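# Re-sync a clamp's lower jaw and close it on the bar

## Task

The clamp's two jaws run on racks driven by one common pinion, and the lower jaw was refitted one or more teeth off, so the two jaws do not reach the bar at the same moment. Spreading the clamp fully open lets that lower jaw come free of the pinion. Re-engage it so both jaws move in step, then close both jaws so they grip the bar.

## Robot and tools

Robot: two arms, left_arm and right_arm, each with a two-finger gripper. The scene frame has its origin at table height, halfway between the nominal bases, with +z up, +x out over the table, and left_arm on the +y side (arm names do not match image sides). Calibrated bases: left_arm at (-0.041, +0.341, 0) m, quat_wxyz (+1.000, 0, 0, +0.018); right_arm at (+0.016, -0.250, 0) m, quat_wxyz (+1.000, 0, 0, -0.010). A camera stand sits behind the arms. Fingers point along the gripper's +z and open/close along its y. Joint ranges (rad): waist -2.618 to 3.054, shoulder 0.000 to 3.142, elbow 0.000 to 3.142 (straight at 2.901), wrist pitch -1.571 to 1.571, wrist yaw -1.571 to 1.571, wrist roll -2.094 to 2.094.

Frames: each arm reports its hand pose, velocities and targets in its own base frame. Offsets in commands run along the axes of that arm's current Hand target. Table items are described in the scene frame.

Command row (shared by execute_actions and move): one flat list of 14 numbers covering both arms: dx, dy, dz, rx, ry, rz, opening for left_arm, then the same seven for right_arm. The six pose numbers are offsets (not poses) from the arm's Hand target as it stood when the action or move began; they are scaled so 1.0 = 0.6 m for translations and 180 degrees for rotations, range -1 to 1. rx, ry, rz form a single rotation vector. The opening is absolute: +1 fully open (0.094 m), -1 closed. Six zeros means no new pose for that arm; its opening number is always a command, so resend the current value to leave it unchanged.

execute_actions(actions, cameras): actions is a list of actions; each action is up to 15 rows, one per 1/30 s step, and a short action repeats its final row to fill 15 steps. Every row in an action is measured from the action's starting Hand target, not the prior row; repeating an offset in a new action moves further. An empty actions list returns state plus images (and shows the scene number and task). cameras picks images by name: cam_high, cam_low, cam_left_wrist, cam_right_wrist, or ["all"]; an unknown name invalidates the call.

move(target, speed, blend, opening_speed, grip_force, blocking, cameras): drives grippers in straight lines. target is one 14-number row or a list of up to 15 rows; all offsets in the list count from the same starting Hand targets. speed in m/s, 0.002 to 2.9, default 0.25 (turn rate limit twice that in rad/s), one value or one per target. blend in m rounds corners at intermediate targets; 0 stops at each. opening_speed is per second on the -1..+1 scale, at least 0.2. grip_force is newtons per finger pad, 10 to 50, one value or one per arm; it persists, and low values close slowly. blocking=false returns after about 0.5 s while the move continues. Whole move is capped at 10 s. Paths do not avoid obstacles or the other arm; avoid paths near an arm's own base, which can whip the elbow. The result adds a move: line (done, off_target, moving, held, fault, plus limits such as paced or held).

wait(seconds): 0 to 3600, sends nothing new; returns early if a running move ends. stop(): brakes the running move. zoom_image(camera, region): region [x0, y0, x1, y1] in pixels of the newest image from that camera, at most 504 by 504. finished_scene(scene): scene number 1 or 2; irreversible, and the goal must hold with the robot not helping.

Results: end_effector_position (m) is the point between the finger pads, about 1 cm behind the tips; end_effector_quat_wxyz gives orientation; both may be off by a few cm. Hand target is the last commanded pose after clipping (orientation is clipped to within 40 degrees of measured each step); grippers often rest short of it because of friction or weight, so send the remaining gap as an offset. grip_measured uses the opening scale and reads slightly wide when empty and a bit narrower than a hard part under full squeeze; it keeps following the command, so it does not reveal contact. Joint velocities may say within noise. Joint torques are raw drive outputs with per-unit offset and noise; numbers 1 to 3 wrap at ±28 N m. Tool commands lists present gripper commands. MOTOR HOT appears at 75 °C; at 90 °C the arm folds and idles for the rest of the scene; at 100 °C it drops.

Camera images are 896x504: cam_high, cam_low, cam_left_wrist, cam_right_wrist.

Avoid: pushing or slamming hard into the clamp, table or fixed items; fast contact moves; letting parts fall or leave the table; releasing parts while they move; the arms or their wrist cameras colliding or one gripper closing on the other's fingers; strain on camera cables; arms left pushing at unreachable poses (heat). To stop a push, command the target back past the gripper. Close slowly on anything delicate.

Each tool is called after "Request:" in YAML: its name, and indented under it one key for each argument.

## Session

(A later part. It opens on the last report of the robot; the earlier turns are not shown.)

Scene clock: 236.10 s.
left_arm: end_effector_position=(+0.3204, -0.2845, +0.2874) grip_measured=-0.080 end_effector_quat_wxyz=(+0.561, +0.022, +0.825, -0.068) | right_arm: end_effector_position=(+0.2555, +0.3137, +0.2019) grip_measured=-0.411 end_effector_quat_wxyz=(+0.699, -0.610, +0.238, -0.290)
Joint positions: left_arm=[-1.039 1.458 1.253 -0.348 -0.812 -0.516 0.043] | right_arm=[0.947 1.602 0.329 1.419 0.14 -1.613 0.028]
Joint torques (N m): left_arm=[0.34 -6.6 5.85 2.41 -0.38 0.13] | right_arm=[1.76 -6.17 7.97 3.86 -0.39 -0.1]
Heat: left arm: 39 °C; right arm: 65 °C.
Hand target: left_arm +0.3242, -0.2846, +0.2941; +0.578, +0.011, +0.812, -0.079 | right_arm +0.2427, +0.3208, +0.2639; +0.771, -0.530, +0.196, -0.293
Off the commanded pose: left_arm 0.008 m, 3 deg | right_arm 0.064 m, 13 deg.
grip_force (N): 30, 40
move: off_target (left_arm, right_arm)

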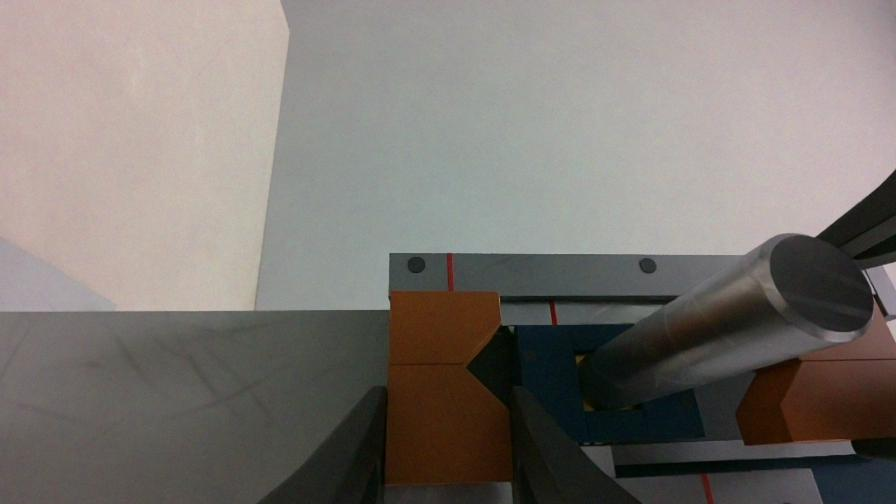

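Request:
move:
  target: [0, 0, 0, 0, 0, 0, -0.32, 0, 0.0, 0, 0, 0, 0, -0.36]
  speed: 0.02
  opening_speed: 0.3
  cameras: ["cam_right_wrist", "cam_low"]

Request:
zoom_image:
  camera: "cam_right_wrist"
  region: [360, 250, 660, 504]

Request:
zoom_image:
  camera: "cam_low"
  region: [400, 150, 460, 220]

Scene clock: 237.07 s.
left_arm: end_effector_position=(+0.3205, -0.2845, +0.2869) grip_measured=-0.080 end_effector_quat_wxyz=(+0.562, +0.021, +0.824, -0.067) | right_arm: end_effector_position=(+0.2545, +0.3144, +0.2027) grip_measured=-0.362 end_effector_quat_wxyz=(+0.698, -0.611, +0.232, -0.295)
Joint positions: left_arm=[-1.04 1.458 1.248 -0.341 -0.816 -0.514 0.043] | right_arm=[0.95 1.602 0.329 1.422 0.14 -1.629 0.03]
Joint torques (N m): left_arm=[0.47 -6.65 6.06 2.36 -0.35 0.12] | right_arm=[1.37 -6.19 7.99 3.82 -0.41 0.08]
Heat: left arm: 39 °C; right arm: 65 °C.
Hand target: left_arm +0.3242, -0.2846, +0.2941; +0.578, +0.011, +0.812, -0.079 | right_arm +0.2427, +0.3208, +0.2640; +0.771, -0.530, +0.196, -0.293
Off the commanded pose: left_arm 0.008 m, 3 deg | right_arm 0.063 m, 13 deg.
grip_force (N): 30, 40
move: done
Images, in order (width x height): cam_low 896x504, cam_right_wrist 896x504.

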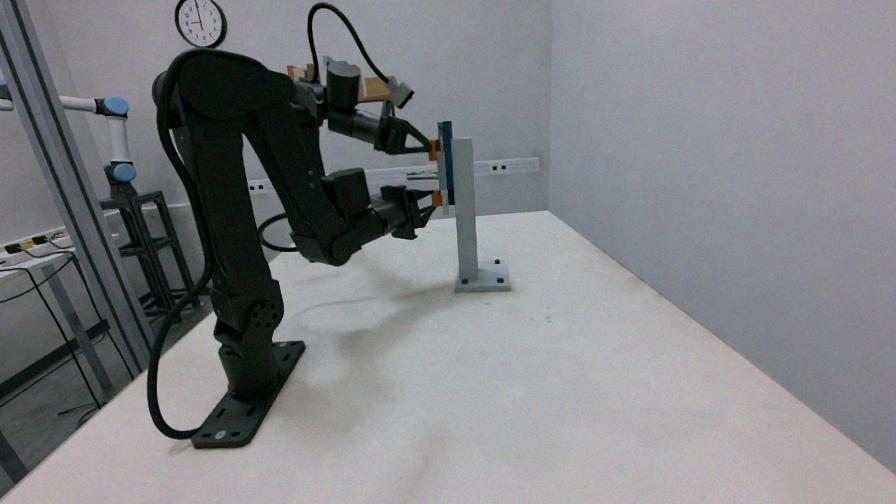

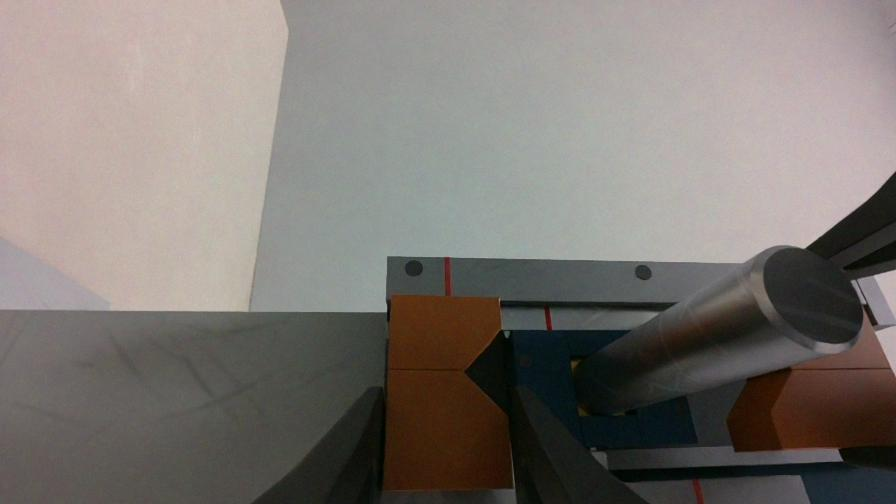

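Scaled by 1.680 from the camera's image (finer frame: 1280x720).

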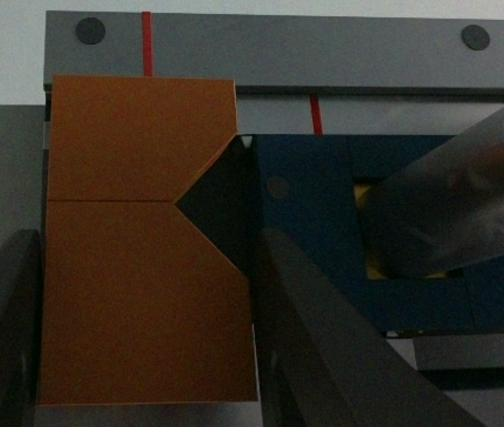

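Scaled by 7.200 from the camera's image (finer frame: 1280x720).

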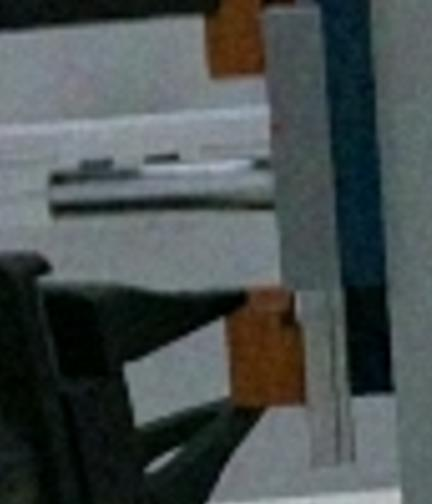

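Request:
zoom_image:
  camera: "cam_right_wrist"
  region: [560, 404, 760, 504]

Scaled by 2.520 from the camera's image (finer frame: 1280x720).

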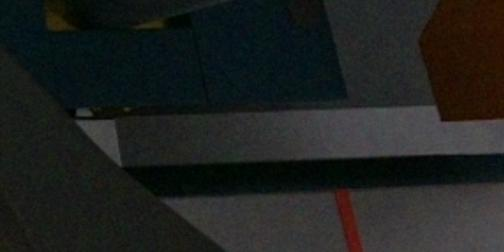

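Request:
move:
  target: [0.0032, 0, 0.0011, 0, 0, 0, -0.32, 0, -0.003, 0, 0, 0, 0, -0.36]
  speed: 0.02

Request:
move:
  target: [0.0032, 0, 0.0011, 0, 0, 0, -0.32, 0, -0.003, 0, 0, 0, 0, -0.36]
  speed: 0.02
  cameras: ["cam_right_wrist"]

Scene clock: 238.30 s.
left_arm: end_effector_position=(+0.3204, -0.2846, +0.2869) grip_measured=-0.080 end_effector_quat_wxyz=(+0.564, +0.021, +0.823, -0.067) | right_arm: end_effector_position=(+0.2545, +0.3144, +0.2027) grip_measured=-0.362 end_effector_quat_wxyz=(+0.697, -0.611, +0.231, -0.295)
Joint positions: left_arm=[-1.042 1.457 1.242 -0.33 -0.82 -0.511 0.043] | right_arm=[0.95 1.602 0.329 1.422 0.14 -1.63 0.03]
Joint torques (N m): left_arm=[0.53 -6.48 5.97 2.3 -0.32 0.1] | right_arm=[1.36 -6.91 7.99 3.74 -0.42 0.07]
Heat: left arm: 39 °C; right arm: 65 °C.
Hand target: left_arm +0.3241, -0.2849, +0.2922; +0.578, +0.011, +0.812, -0.079 | right_arm +0.2423, +0.3203, +0.2656; +0.771, -0.530, +0.196, -0.293
Off the commanded pose: left_arm 0.006 m, 3 deg | right_arm 0.064 m, 13 deg.
grip_force (N): 30, 40
move: off_target (left_arm, right_arm)

Scene clock: 238.97 s.
left_arm: end_effector_position=(+0.3204, -0.2847, +0.2866) grip_measured=-0.080 end_effector_quat_wxyz=(+0.566, +0.020, +0.821, -0.067) | right_arm: end_effector_position=(+0.2545, +0.3144, +0.2027) grip_measured=-0.362 end_effector_quat_wxyz=(+0.697, -0.611, +0.231, -0.295)
Joint positions: left_arm=[-1.043 1.456 1.235 -0.32 -0.824 -0.508 0.043] | right_arm=[0.95 1.602 0.329 1.422 0.14 -1.63 0.03]
Joint torques (N m): left_arm=[0.51 -6.31 5.94 2.3 -0.25 0.09] | right_arm=[1.37 -7.6 8.01 3.66 -0.42 0.07]
Heat: left arm: 39 °C; right arm: 65 °C.
Hand target: left_arm +0.3241, -0.2851, +0.2901; +0.578, +0.011, +0.812, -0.079 | right_arm +0.2419, +0.3198, +0.2673; +0.771, -0.530, +0.196, -0.293
Off the commanded pose: left_arm 0.005 m, 2 deg | right_arm 0.066 m, 13 deg.
grip_force (N): 30, 40
move: off_target (right_arm)

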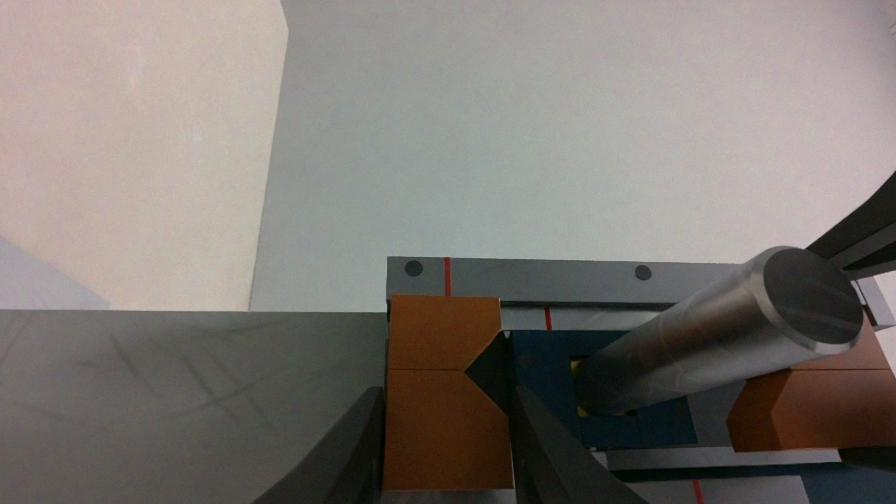

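Request:
move:
  target: [-0.0158, 0, -0.0054, 0, 0, 0, -0.32, 0, 0.0235, 0, -0.0222, 0, 0, -0.33]
  speed: 0.03

Request:
move:
  target: [-0.0095, 0, -0.0032, 0, 0, 0, -0.32, 0, 0.0051, 0, -0.0056, 0, 0, -0.33]
  speed: 0.02

Scene clock: 241.57 s.
left_arm: end_effector_position=(+0.3203, -0.2845, +0.2867) grip_measured=-0.080 end_effector_quat_wxyz=(+0.566, +0.021, +0.821, -0.067) | right_arm: end_effector_position=(+0.2540, +0.3166, +0.2020) grip_measured=-0.332 end_effector_quat_wxyz=(+0.695, -0.615, +0.230, -0.293)
Joint positions: left_arm=[-1.043 1.456 1.235 -0.321 -0.824 -0.508 0.043] | right_arm=[0.953 1.598 0.335 1.403 0.137 -1.63 0.031]
Joint torques (N m): left_arm=[0.7 -6.68 8.29 1.97 -0.26 0.11] | right_arm=[1.14 -8.46 8.35 2.9 -0.36 0.15]
Heat: left arm: 40 °C; right arm: 65 °C.
Hand target: left_arm +0.3242, -0.2840, +0.3000; +0.578, +0.011, +0.812, -0.079 | right_arm +0.2453, +0.3236, +0.2540; +0.752, -0.557, +0.206, -0.286
Off the commanded pose: left_arm 0.014 m, 2 deg | right_arm 0.053 m, 10 deg.
grip_force (N): 30, 40
move: off_target (left_arm, right_arm)

Scene clock: 242.30 s.
left_arm: end_effector_position=(+0.3202, -0.2844, +0.2864) grip_measured=-0.080 end_effector_quat_wxyz=(+0.566, +0.021, +0.821, -0.066) | right_arm: end_effector_position=(+0.2539, +0.3171, +0.2019) grip_measured=-0.332 end_effector_quat_wxyz=(+0.693, -0.618, +0.230, -0.291)
Joint positions: left_arm=[-1.043 1.456 1.235 -0.322 -0.824 -0.508 0.043] | right_arm=[0.953 1.588 0.338 1.384 0.135 -1.63 0.031]
Joint torques (N m): left_arm=[0.85 -6.91 9.95 1.78 -0.25 0.12] | right_arm=[1.16 -8.35 8.31 2.8 -0.32 0.17]
Heat: left arm: 40 °C; right arm: 64 °C.
Hand target: left_arm +0.3243, -0.2833, +0.3060; +0.578, +0.011, +0.812, -0.079 | right_arm +0.2459, +0.3243, +0.2512; +0.747, -0.563, +0.208, -0.284
Off the commanded pose: left_arm 0.020 m, 3 deg | right_arm 0.050 m, 9 deg.
grip_force (N): 30, 40
move: off_target (left_arm, right_arm)

Request:
execute_actions:
  actions: []
  cameras: ["all"]

Scene clock: 243.43 s.
left_arm: end_effector_position=(+0.3202, -0.2844, +0.2864) grip_measured=-0.080 end_effector_quat_wxyz=(+0.566, +0.021, +0.821, -0.066) | right_arm: end_effector_position=(+0.2539, +0.3171, +0.2019) grip_measured=-0.332 end_effector_quat_wxyz=(+0.693, -0.618, +0.230, -0.291)
Joint positions: left_arm=[-1.043 1.456 1.235 -0.322 -0.824 -0.508 0.043] | right_arm=[0.953 1.588 0.338 1.384 0.135 -1.63 0.031]
Joint velocities: within noise
Joint torques (N m): left_arm=[0.88 -6.89 9.94 1.8 -0.24 0.12] | right_arm=[1.16 -8.35 8.36 2.8 -0.32 0.18]
Heat: left arm: 40 °C; right arm: 64 °C.
Hand target: left_arm +0.3243, -0.2833, +0.3060; +0.578, +0.011, +0.812, -0.079 | right_arm +0.2459, +0.3243, +0.2512; +0.747, -0.563, +0.208, -0.284
Tool commands: left_gripper/opening=-0.32 right_gripper/opening=-0.33
Off the commanded pose: left_arm 0.020 m, 3 deg | right_arm 0.050 m, 9 deg.
grip_force (N): 30, 40

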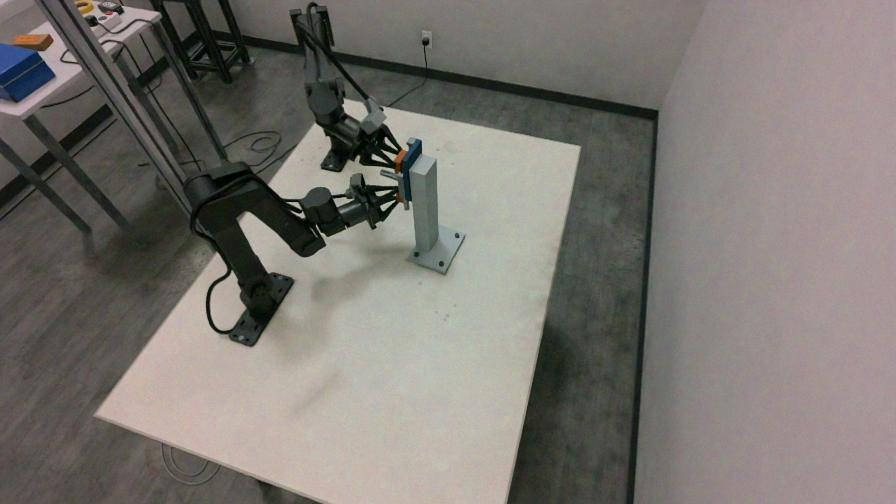

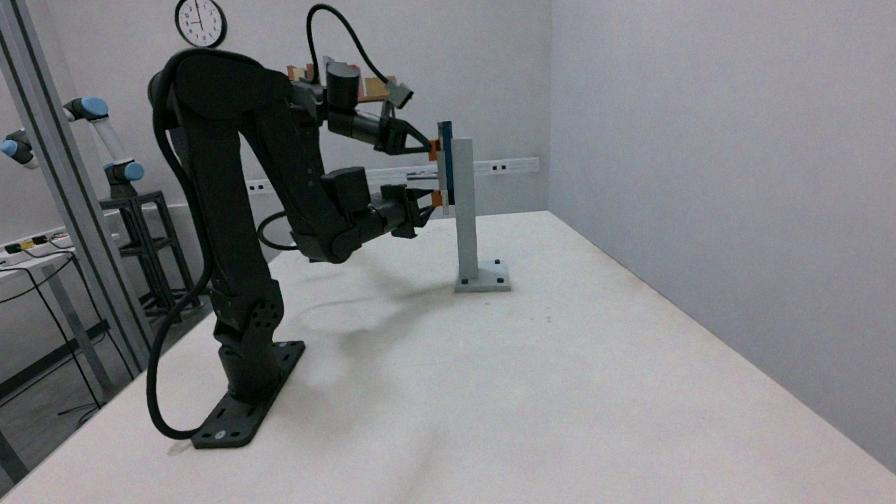

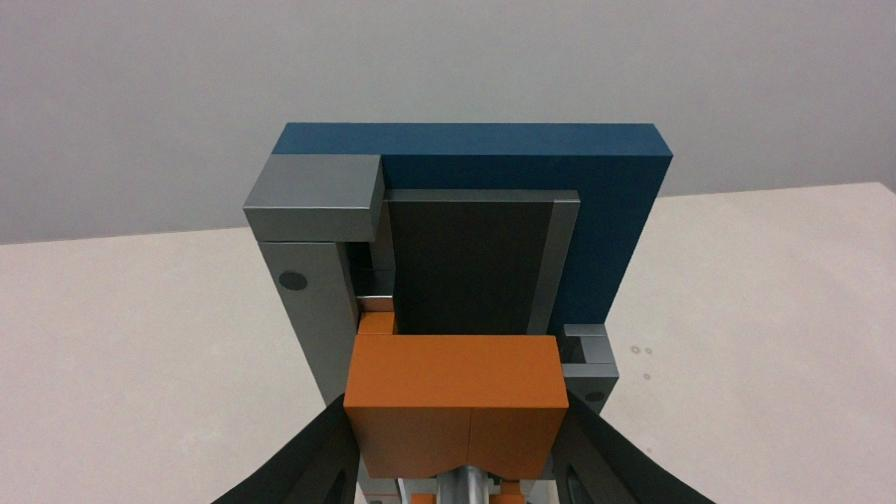

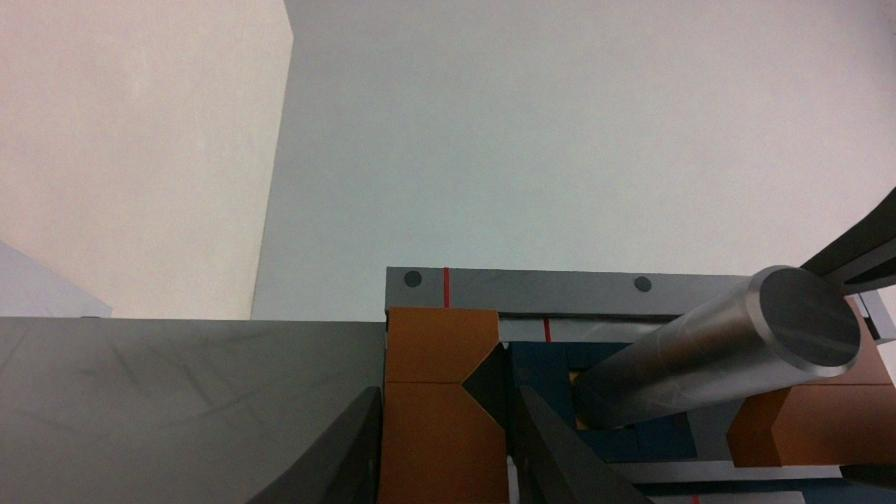

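Request:
zoom_image:
  camera: "cam_right_wrist"
  region: [360, 250, 660, 504]

Request:
zoom_image:
  camera: "cam_right_wrist"
  region: [560, 404, 860, 504]

Request:
zoom_image:
  camera: "cam_low"
  region: [400, 110, 500, 230]

Scaled by 1.680 from the camera's image (finer frame: 1280x720).

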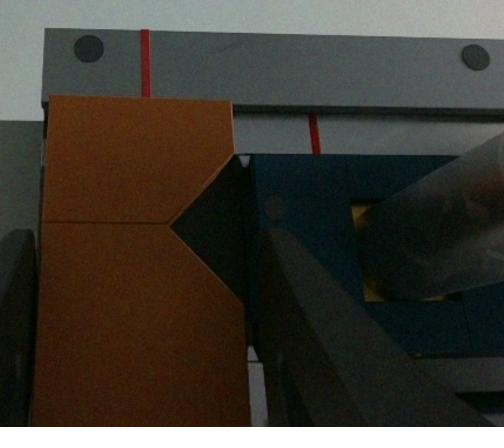

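Scaled by 1.680 from the camera's image (finer frame: 1280x720).

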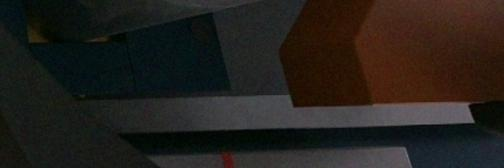

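Scaled by 4.200 from the camera's image (finer frame: 1280x720).

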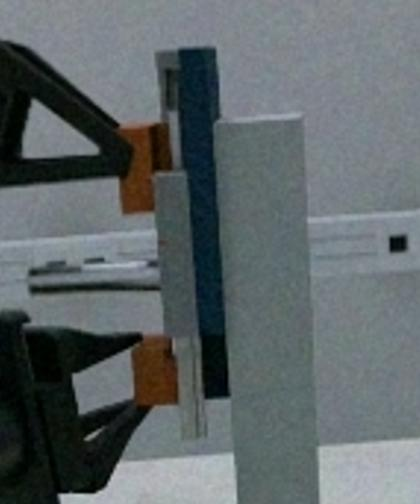

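Request:
zoom_image:
  camera: "cam_right_wrist"
  region: [470, 404, 650, 504]

Request:
zoom_image:
  camera: "cam_low"
  region: [415, 170, 475, 220]

Request:
zoom_image:
  camera: "cam_left_wrist"
  region: [320, 290, 640, 504]

Scaled by 2.800 from the camera's image (finer frame: 1280x720).

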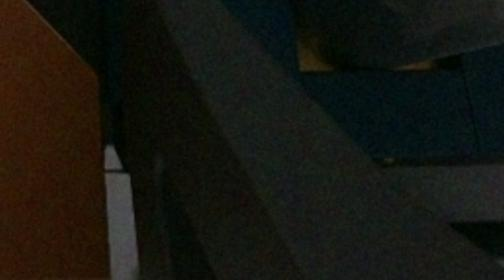

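Scaled by 8.400 from the camera's image (finer frame: 1280x720).

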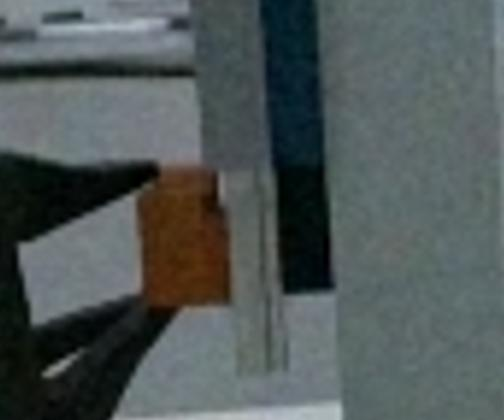

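Scaled by 1.575 from the camera's image (finer frame: 1280x720).

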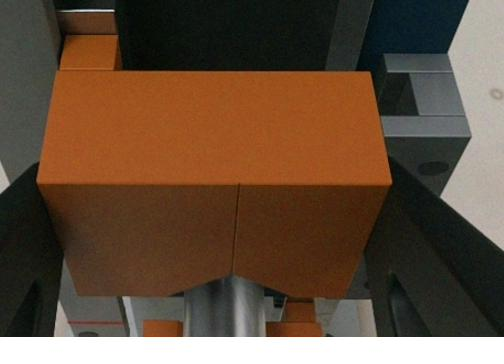

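Request:
move:
  target: [0,0,0,0,0,0,-0.32,0,0,0,0,0,0,-0.15]
  opening_speed: 0.3
  cameras: ["cam_right_wrist","cam_low"]

Scene clock: 247.57 s.
left_arm: end_effector_position=(+0.3202, -0.2844, +0.2864) grip_measured=-0.080 end_effector_quat_wxyz=(+0.566, +0.021, +0.821, -0.066) | right_arm: end_effector_position=(+0.2530, +0.3201, +0.2056) grip_measured=-0.152 end_effector_quat_wxyz=(+0.698, -0.615, +0.226, -0.289)
Joint positions: left_arm=[-1.043 1.456 1.235 -0.322 -0.824 -0.508 0.043] | right_arm=[0.956 1.588 0.347 1.384 0.128 -1.63 0.04]
Joint torques (N m): left_arm=[0.81 -6.89 10 1.78 -0.23 0.11] | right_arm=[0.88 -8.23 7.86 2.78 -0.24 0.18]
Heat: left arm: 39 °C; right arm: 64 °C.
Hand target: left_arm +0.3243, -0.2833, +0.3060; +0.578, +0.011, +0.812, -0.079 | right_arm +0.2460, +0.3242, +0.2512; +0.747, -0.563, +0.208, -0.284
Off the commanded pose: left_arm 0.020 m, 3 deg | right_arm 0.046 m, 8 deg.
grip_force (N): 30, 40
move: done
Images, in order (width x height): cam_low 896x504, cam_right_wrist 896x504.

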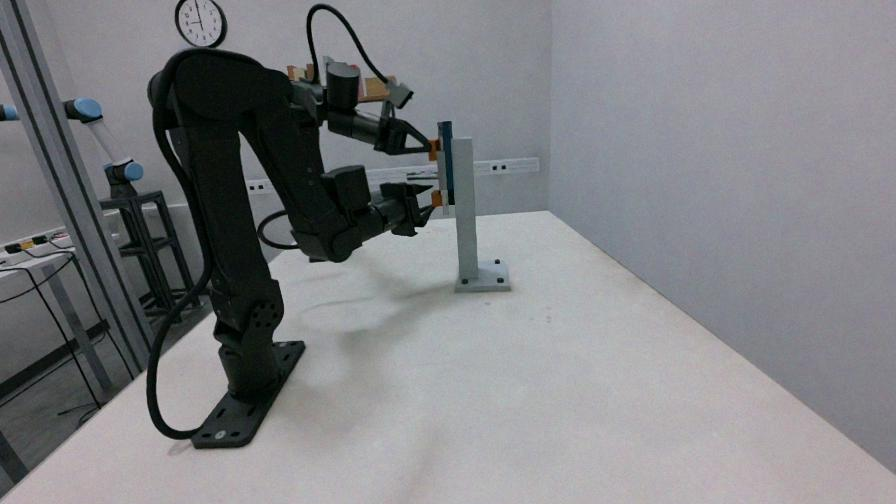

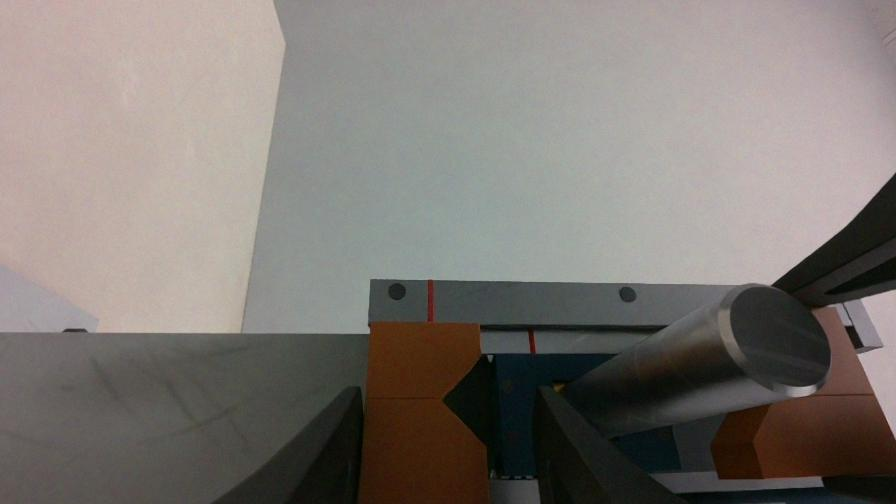

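Request:
zoom_image:
  camera: "cam_right_wrist"
  region: [350, 270, 650, 504]

Request:
zoom_image:
  camera: "cam_right_wrist"
  region: [470, 424, 610, 504]

Request:
zoom_image:
  camera: "cam_low"
  region: [400, 110, 500, 230]

Scaled by 1.680 from the camera's image (finer frame: 1280x720).

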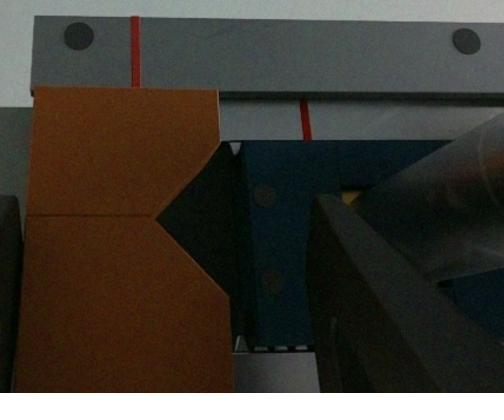

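Scaled by 3.600 from the camera's image (finer frame: 1280x720).

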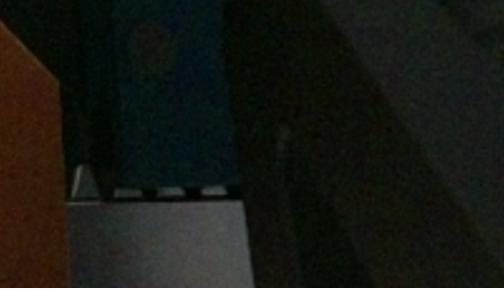

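Scaled by 4.200 from the camera's image (finer frame: 1280x720).

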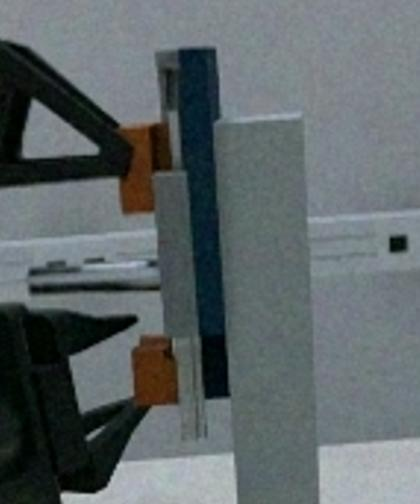

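Request:
move:
  target: [0,0,0,0,0,0,-0.32,0,0,0,0,0,0,0.0]
  opening_speed: 0.3
  cameras: ["cam_right_wrist","cam_low"]

Request:
zoom_image:
  camera: "cam_right_wrist"
  region: [330, 270, 630, 504]

Request:
zoom_image:
  camera: "cam_low"
  region: [400, 110, 500, 230]

Scene clock: 248.77 s.
left_arm: end_effector_position=(+0.3202, -0.2844, +0.2863) grip_measured=-0.080 end_effector_quat_wxyz=(+0.566, +0.021, +0.822, -0.066) | right_arm: end_effector_position=(+0.2522, +0.3199, +0.2085) grip_measured=-0.002 end_effector_quat_wxyz=(+0.701, -0.613, +0.224, -0.289)
Joint positions: left_arm=[-1.043 1.456 1.235 -0.322 -0.824 -0.508 0.043] | right_arm=[0.956 1.582 0.347 1.386 0.125 -1.63 0.047]
Joint torques (N m): left_arm=[0.8 -6.87 10.04 1.78 -0.23 0.12] | right_arm=[0.92 -7.72 7.91 2.74 -0.2 0.18]
Heat: left arm: 39 °C; right arm: 63 °C.
Hand target: left_arm +0.3243, -0.2833, +0.3060; +0.578, +0.011, +0.812, -0.079 | right_arm +0.2459, +0.3243, +0.2512; +0.747, -0.563, +0.208, -0.284
Off the commanded pose: left_arm 0.020 m, 3 deg | right_arm 0.043 m, 8 deg.
grip_force (N): 30, 40
move: done
Images, in order (width x height): cam_low 896x504, cam_right_wrist 896x504.

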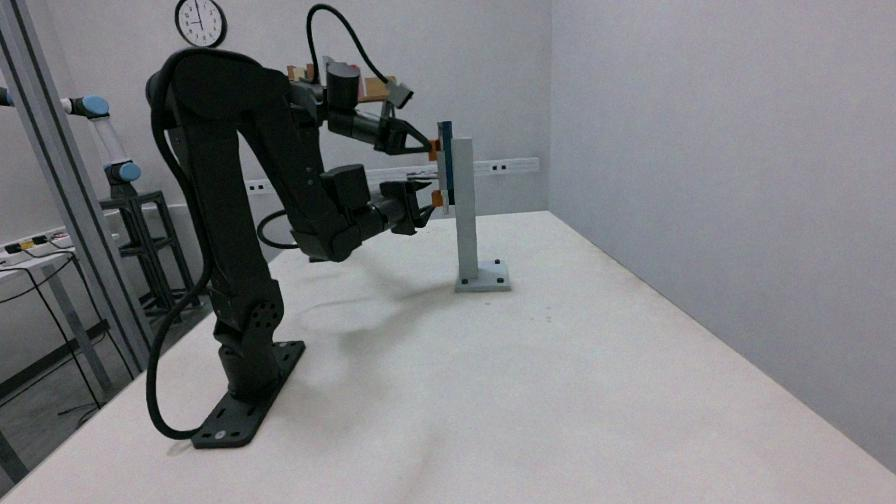

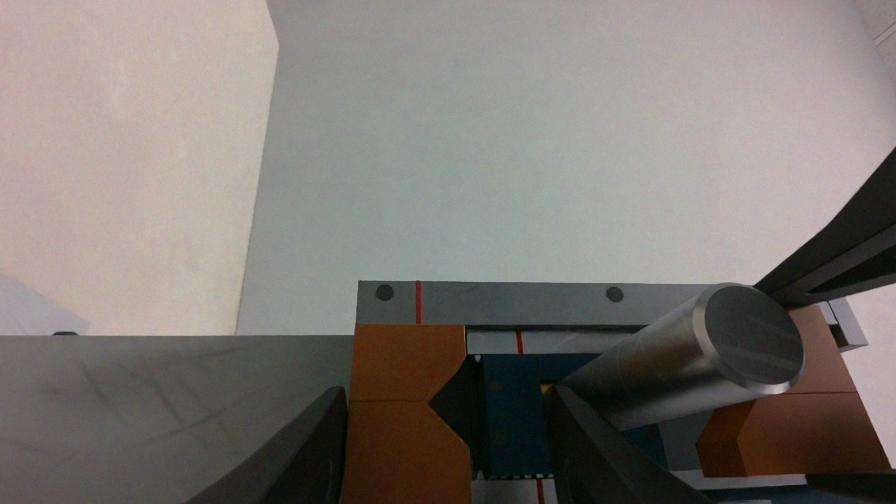

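Scaled by 1.680 from the camera's image (finer frame: 1280x720).

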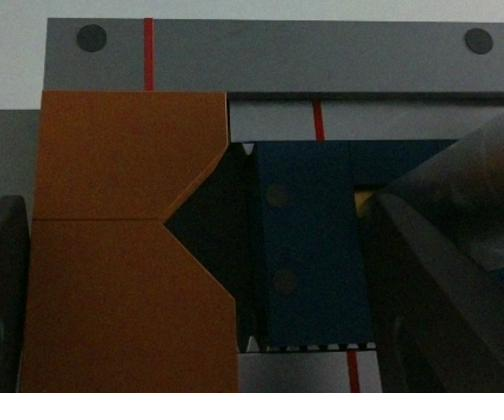

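Scaled by 4.200 from the camera's image (finer frame: 1280x720).

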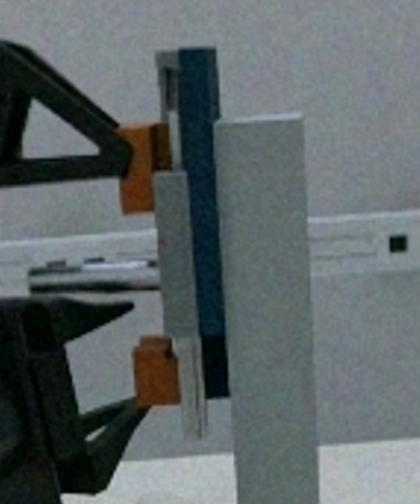

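Request:
zoom_image:
  camera: "cam_right_wrist"
  region: [600, 424, 860, 504]

Request:
zoom_image:
  camera: "cam_right_wrist"
  region: [460, 424, 600, 504]

Scaled by 1.938 from the camera's image (finer frame: 1280x720).

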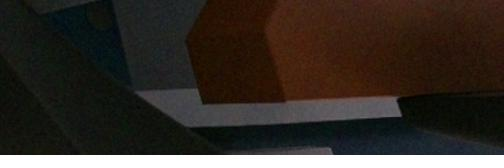

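Scaled by 3.600 from the camera's image (finer frame: 1280x720).

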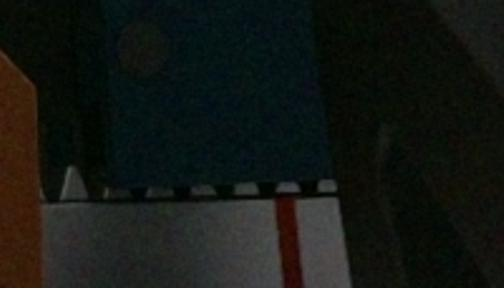

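Request:
move:
  target: [0,0,0,0,0,0,-0.32,0,0.0102,0,-0.0111,0,0,0.0]
  speed: 0.03
  cameras: ["cam_right_wrist","cam_low"]

Request:
zoom_image:
  camera: "cam_right_wrist"
  region: [330, 270, 630, 504]

Request:
zoom_image:
  camera: "cam_low"
  region: [400, 110, 500, 230]

Scene clock: 250.57 s.
left_arm: end_effector_position=(+0.3202, -0.2844, +0.2862) grip_measured=-0.080 end_effector_quat_wxyz=(+0.566, +0.021, +0.822, -0.066) | right_arm: end_effector_position=(+0.2521, +0.3206, +0.2092) grip_measured=-0.002 end_effector_quat_wxyz=(+0.699, -0.615, +0.224, -0.287)
Joint positions: left_arm=[-1.043 1.456 1.235 -0.323 -0.823 -0.508 0.043] | right_arm=[0.956 1.569 0.351 1.362 0.122 -1.628 0.047]
Joint torques (N m): left_arm=[0.88 -6.89 9.95 1.79 -0.26 0.12] | right_arm=[0.95 -7.72 7.97 2.43 -0.15 0.2]
Heat: left arm: 39 °C; right arm: 63 °C.
Hand target: left_arm +0.3243, -0.2833, +0.3060; +0.578, +0.011, +0.812, -0.079 | right_arm +0.2471, +0.3255, +0.2453; +0.737, -0.576, +0.213, -0.281
Off the commanded pose: left_arm 0.020 m, 3 deg | right_arm 0.037 m, 6 deg.
grip_force (N): 30, 40
move: off_target (right_arm)
Images, in order (width x height): cam_low 896x504, cam_right_wrist 896x504.

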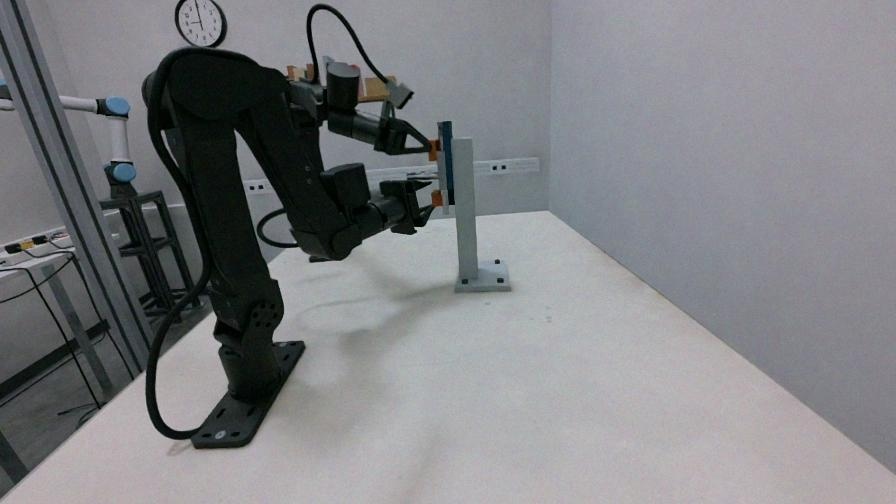

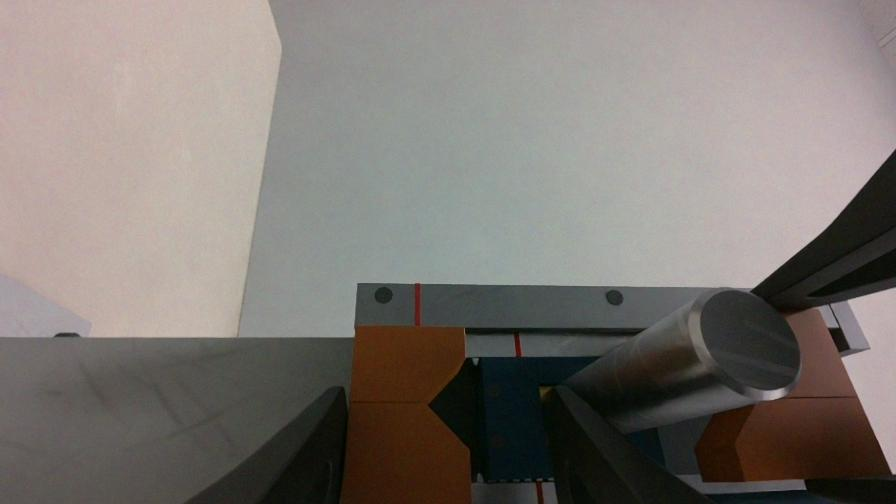

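Scaled by 1.680 from the camera's image (finer frame: 1280x720).

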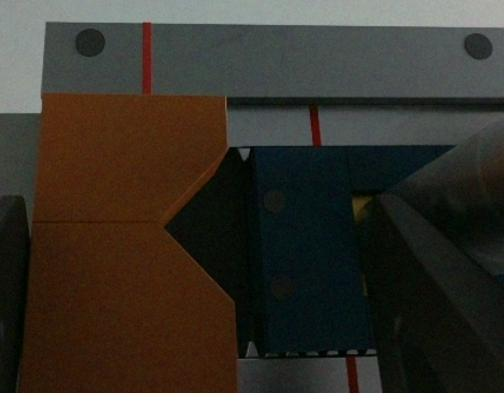

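Scaled by 4.200 from the camera's image (finer frame: 1280x720).

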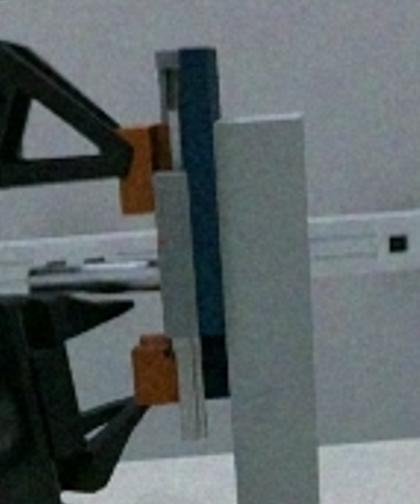

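Request:
move:
  target: [0,0,0,0,0,0,-0.32,0,0.0204,0,-0.0222,0,0,0.0]
  speed: 0.03
  cameras: ["cam_right_wrist"]

Request:
zoom_image:
  camera: "cam_right_wrist"
  region: [330, 270, 630, 504]

Scene clock: 252.33 s.
left_arm: end_effector_position=(+0.3201, -0.2845, +0.2861) grip_measured=-0.080 end_effector_quat_wxyz=(+0.565, +0.022, +0.822, -0.066) | right_arm: end_effector_position=(+0.2523, +0.3233, +0.2081) grip_measured=-0.002 end_effector_quat_wxyz=(+0.691, -0.626, +0.228, -0.280)
Joint positions: left_arm=[-1.043 1.456 1.235 -0.323 -0.823 -0.508 0.043] | right_arm=[0.959 1.536 0.366 1.283 0.122 -1.621 0.047]
Joint torques (N m): left_arm=[0.81 -6.91 10.02 1.79 -0.25 0.12] | right_arm=[0.7 -7.31 7.72 2.12 -0.11 0.21]
Heat: left arm: 39 °C; right arm: 63 °C.
Hand target: left_arm +0.3243, -0.2833, +0.3060; +0.578, +0.011, +0.812, -0.079 | right_arm +0.2491, +0.3277, +0.2334; +0.717, -0.602, +0.223, -0.273
Off the commanded pose: left_arm 0.020 m, 3 deg | right_arm 0.026 m, 4 deg.
grip_force (N): 30, 40
move: off_target (right_arm)

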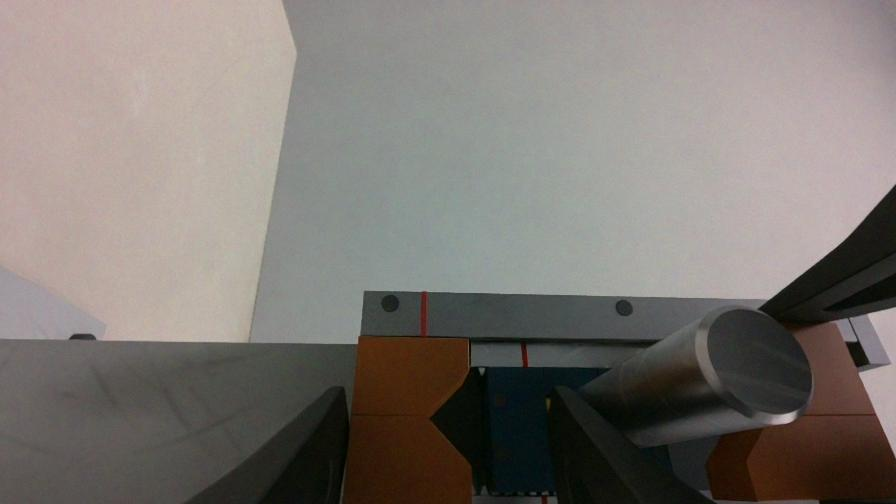

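Scaled by 1.680 from the camera's image (finer frame: 1280x720).

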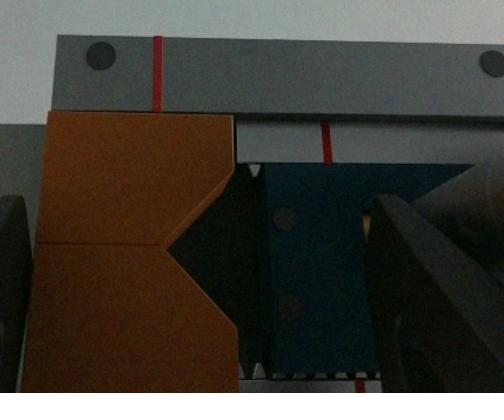

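Request:
move:
  target: [0.0252,0,0.0087,0,0,0,-0.32,0,0,0,0,0,0,0.0]
  speed: 0.02
  cameras: ["cam_right_wrist"]

Request:
zoom_image:
  camera: "cam_right_wrist"
  region: [330, 270, 630, 504]

Scene clock: 253.67 s.
left_arm: end_effector_position=(+0.3203, -0.2847, +0.2866) grip_measured=-0.080 end_effector_quat_wxyz=(+0.566, +0.021, +0.821, -0.067) | right_arm: end_effector_position=(+0.2523, +0.3233, +0.2079) grip_measured=-0.002 end_effector_quat_wxyz=(+0.690, -0.627, +0.228, -0.280)
Joint positions: left_arm=[-1.043 1.456 1.235 -0.321 -0.823 -0.508 0.043] | right_arm=[0.959 1.536 0.366 1.282 0.122 -1.621 0.047]
Joint torques (N m): left_arm=[0.62 -6.34 5.98 2.3 -0.28 0.08] | right_arm=[0.69 -7.32 7.72 2.15 -0.11 0.2]
Heat: left arm: 39 °C; right arm: 62 °C.
Hand target: left_arm +0.3242, -0.2852, +0.2901; +0.578, +0.011, +0.812, -0.079 | right_arm +0.2491, +0.3277, +0.2334; +0.717, -0.602, +0.223, -0.273
Off the commanded pose: left_arm 0.005 m, 2 deg | right_arm 0.026 m, 4 deg.
grip_force (N): 30, 40
move: done

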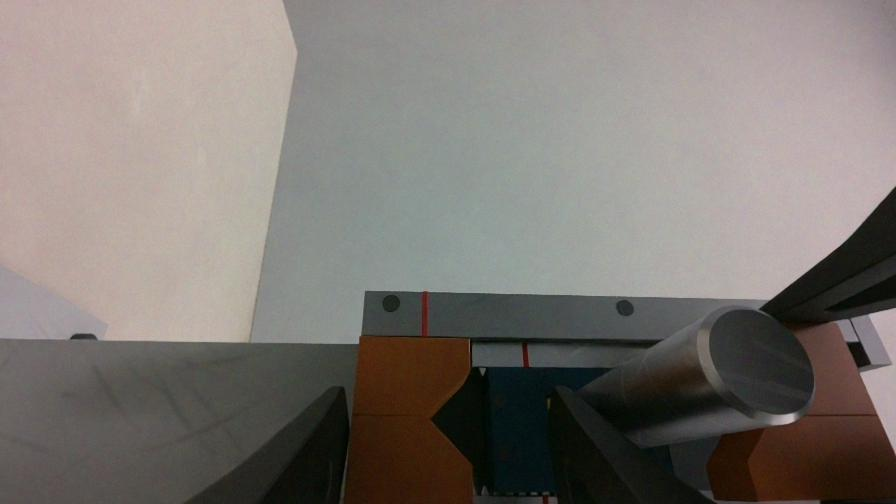

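Scaled by 1.680 from the camera's image (finer frame: 1280x720).

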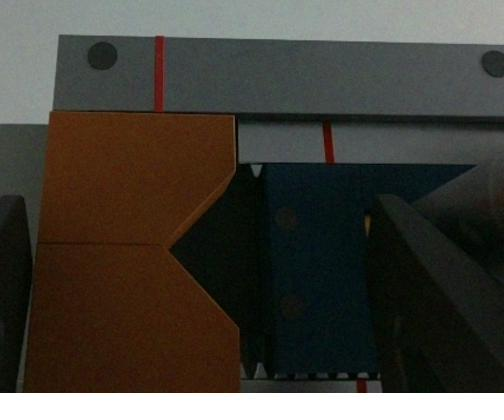

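Request:
move:
  target: [0.0047,0,0.0016,0,0,0,-0.32,0,0,0,0,0,0,0.0]
  speed: 0.02
  cameras: ["cam_right_wrist"]

Request:
zoom_image:
  camera: "cam_right_wrist"
  region: [330, 270, 630, 504]

Scene clock: 254.30 s.
left_arm: end_effector_position=(+0.3205, -0.2846, +0.2862) grip_measured=-0.080 end_effector_quat_wxyz=(+0.569, +0.018, +0.819, -0.068) | right_arm: end_effector_position=(+0.2523, +0.3233, +0.2079) grip_measured=-0.002 end_effector_quat_wxyz=(+0.690, -0.627, +0.228, -0.280)
Joint positions: left_arm=[-1.044 1.454 1.226 -0.305 -0.829 -0.507 0.043] | right_arm=[0.959 1.536 0.366 1.282 0.122 -1.621 0.047]
Joint torques (N m): left_arm=[0.66 -6.12 5.86 2.26 -0.21 0.08] | right_arm=[0.7 -7.32 7.71 2.15 -0.11 0.2]
Heat: left arm: 39 °C; right arm: 62 °C.
Hand target: left_arm +0.3242, -0.2854, +0.2872; +0.578, +0.011, +0.812, -0.079 | right_arm +0.2491, +0.3277, +0.2334; +0.717, -0.602, +0.223, -0.273
Off the commanded pose: left_arm 0.004 m, 2 deg | right_arm 0.026 m, 4 deg.
grip_force (N): 30, 40
move: done

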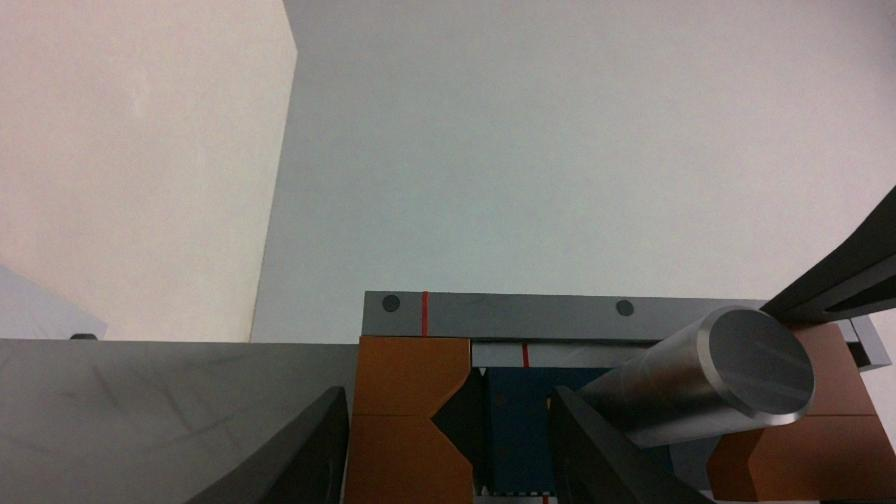

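Scaled by 1.680 from the camera's image (finer frame: 1280x720).

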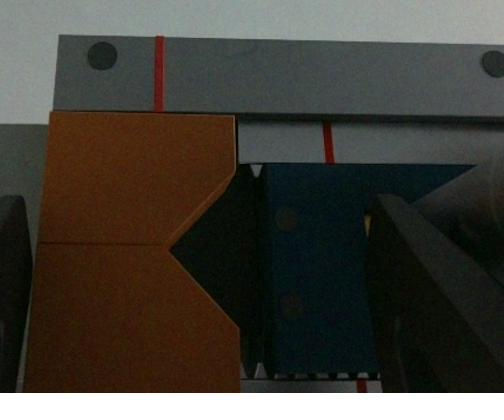

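Request:
move:
  target: [0.0047,0,0.0016,0,0,0,-0.32,0,0,0,0,0,0,0.0]
  speed: 0.02

Request:
move:
  target: [0.0047,0,0.0016,0,0,0,-0.32,0,0,0,0,0,0,0.0]
  speed: 0.02
  cameras: ["cam_right_wrist"]

Request:
zoom_image:
  camera: "cam_right_wrist"
  region: [330, 270, 630, 504]

Scene clock: 255.00 s.
left_arm: end_effector_position=(+0.3205, -0.2846, +0.2859) grip_measured=-0.080 end_effector_quat_wxyz=(+0.572, +0.017, +0.817, -0.068) | right_arm: end_effector_position=(+0.2523, +0.3233, +0.2079) grip_measured=-0.002 end_effector_quat_wxyz=(+0.690, -0.627, +0.228, -0.280)
Joint positions: left_arm=[-1.046 1.453 1.217 -0.289 -0.835 -0.503 0.043] | right_arm=[0.959 1.536 0.366 1.282 0.122 -1.621 0.047]
Joint torques (N m): left_arm=[0.7 -5.89 5.71 2.22 -0.18 0.03] | right_arm=[0.69 -7.31 7.72 2.15 -0.11 0.21]
Heat: left arm: 39 °C; right arm: 62 °C.
Hand target: left_arm +0.3242, -0.2858, +0.2841; +0.578, +0.011, +0.812, -0.079 | right_arm +0.2491, +0.3277, +0.2334; +0.717, -0.602, +0.223, -0.273
Off the commanded pose: left_arm 0.004 m, 2 deg | right_arm 0.026 m, 4 deg.
grip_force (N): 30, 40
move: done

Scene clock: 255.57 s.
left_arm: end_effector_position=(+0.3204, -0.2846, +0.2858) grip_measured=-0.080 end_effector_quat_wxyz=(+0.575, +0.017, +0.815, -0.068) | right_arm: end_effector_position=(+0.2523, +0.3233, +0.2079) grip_measured=-0.002 end_effector_quat_wxyz=(+0.690, -0.627, +0.228, -0.280)
Joint positions: left_arm=[-1.048 1.452 1.208 -0.273 -0.84 -0.498 0.043] | right_arm=[0.959 1.536 0.366 1.282 0.122 -1.621 0.047]
Joint torques (N m): left_arm=[0.75 -5.68 5.68 2.19 -0.11 -0.03] | right_arm=[0.7 -7.32 7.72 2.15 -0.11 0.21]
Heat: left arm: 39 °C; right arm: 62 °C.
Hand target: left_arm +0.3241, -0.2861, +0.2812; +0.578, +0.011, +0.812, -0.079 | right_arm +0.2491, +0.3277, +0.2334; +0.717, -0.602, +0.223, -0.273
Off the commanded pose: left_arm 0.006 m, 1 deg | right_arm 0.026 m, 4 deg.
grip_force (N): 30, 40
move: done

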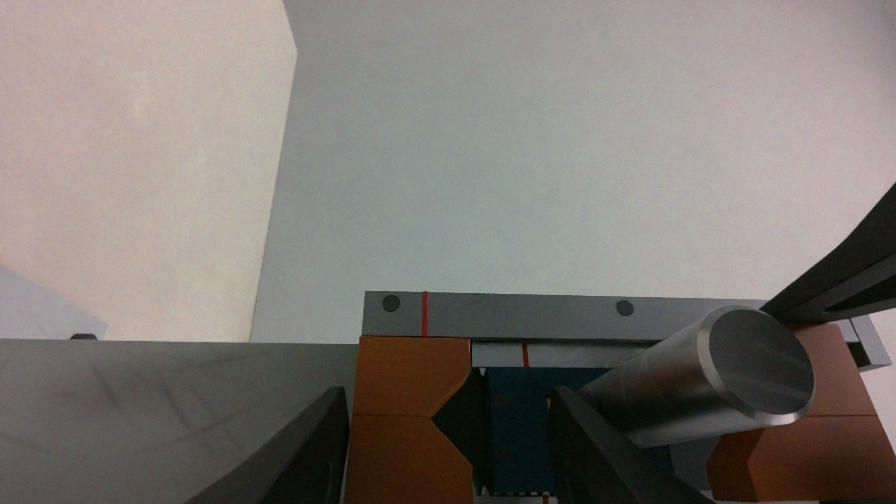

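Scaled by 1.680 from the camera's image (finer frame: 1280x720).

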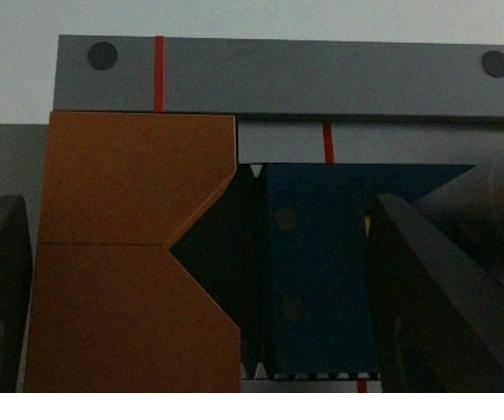

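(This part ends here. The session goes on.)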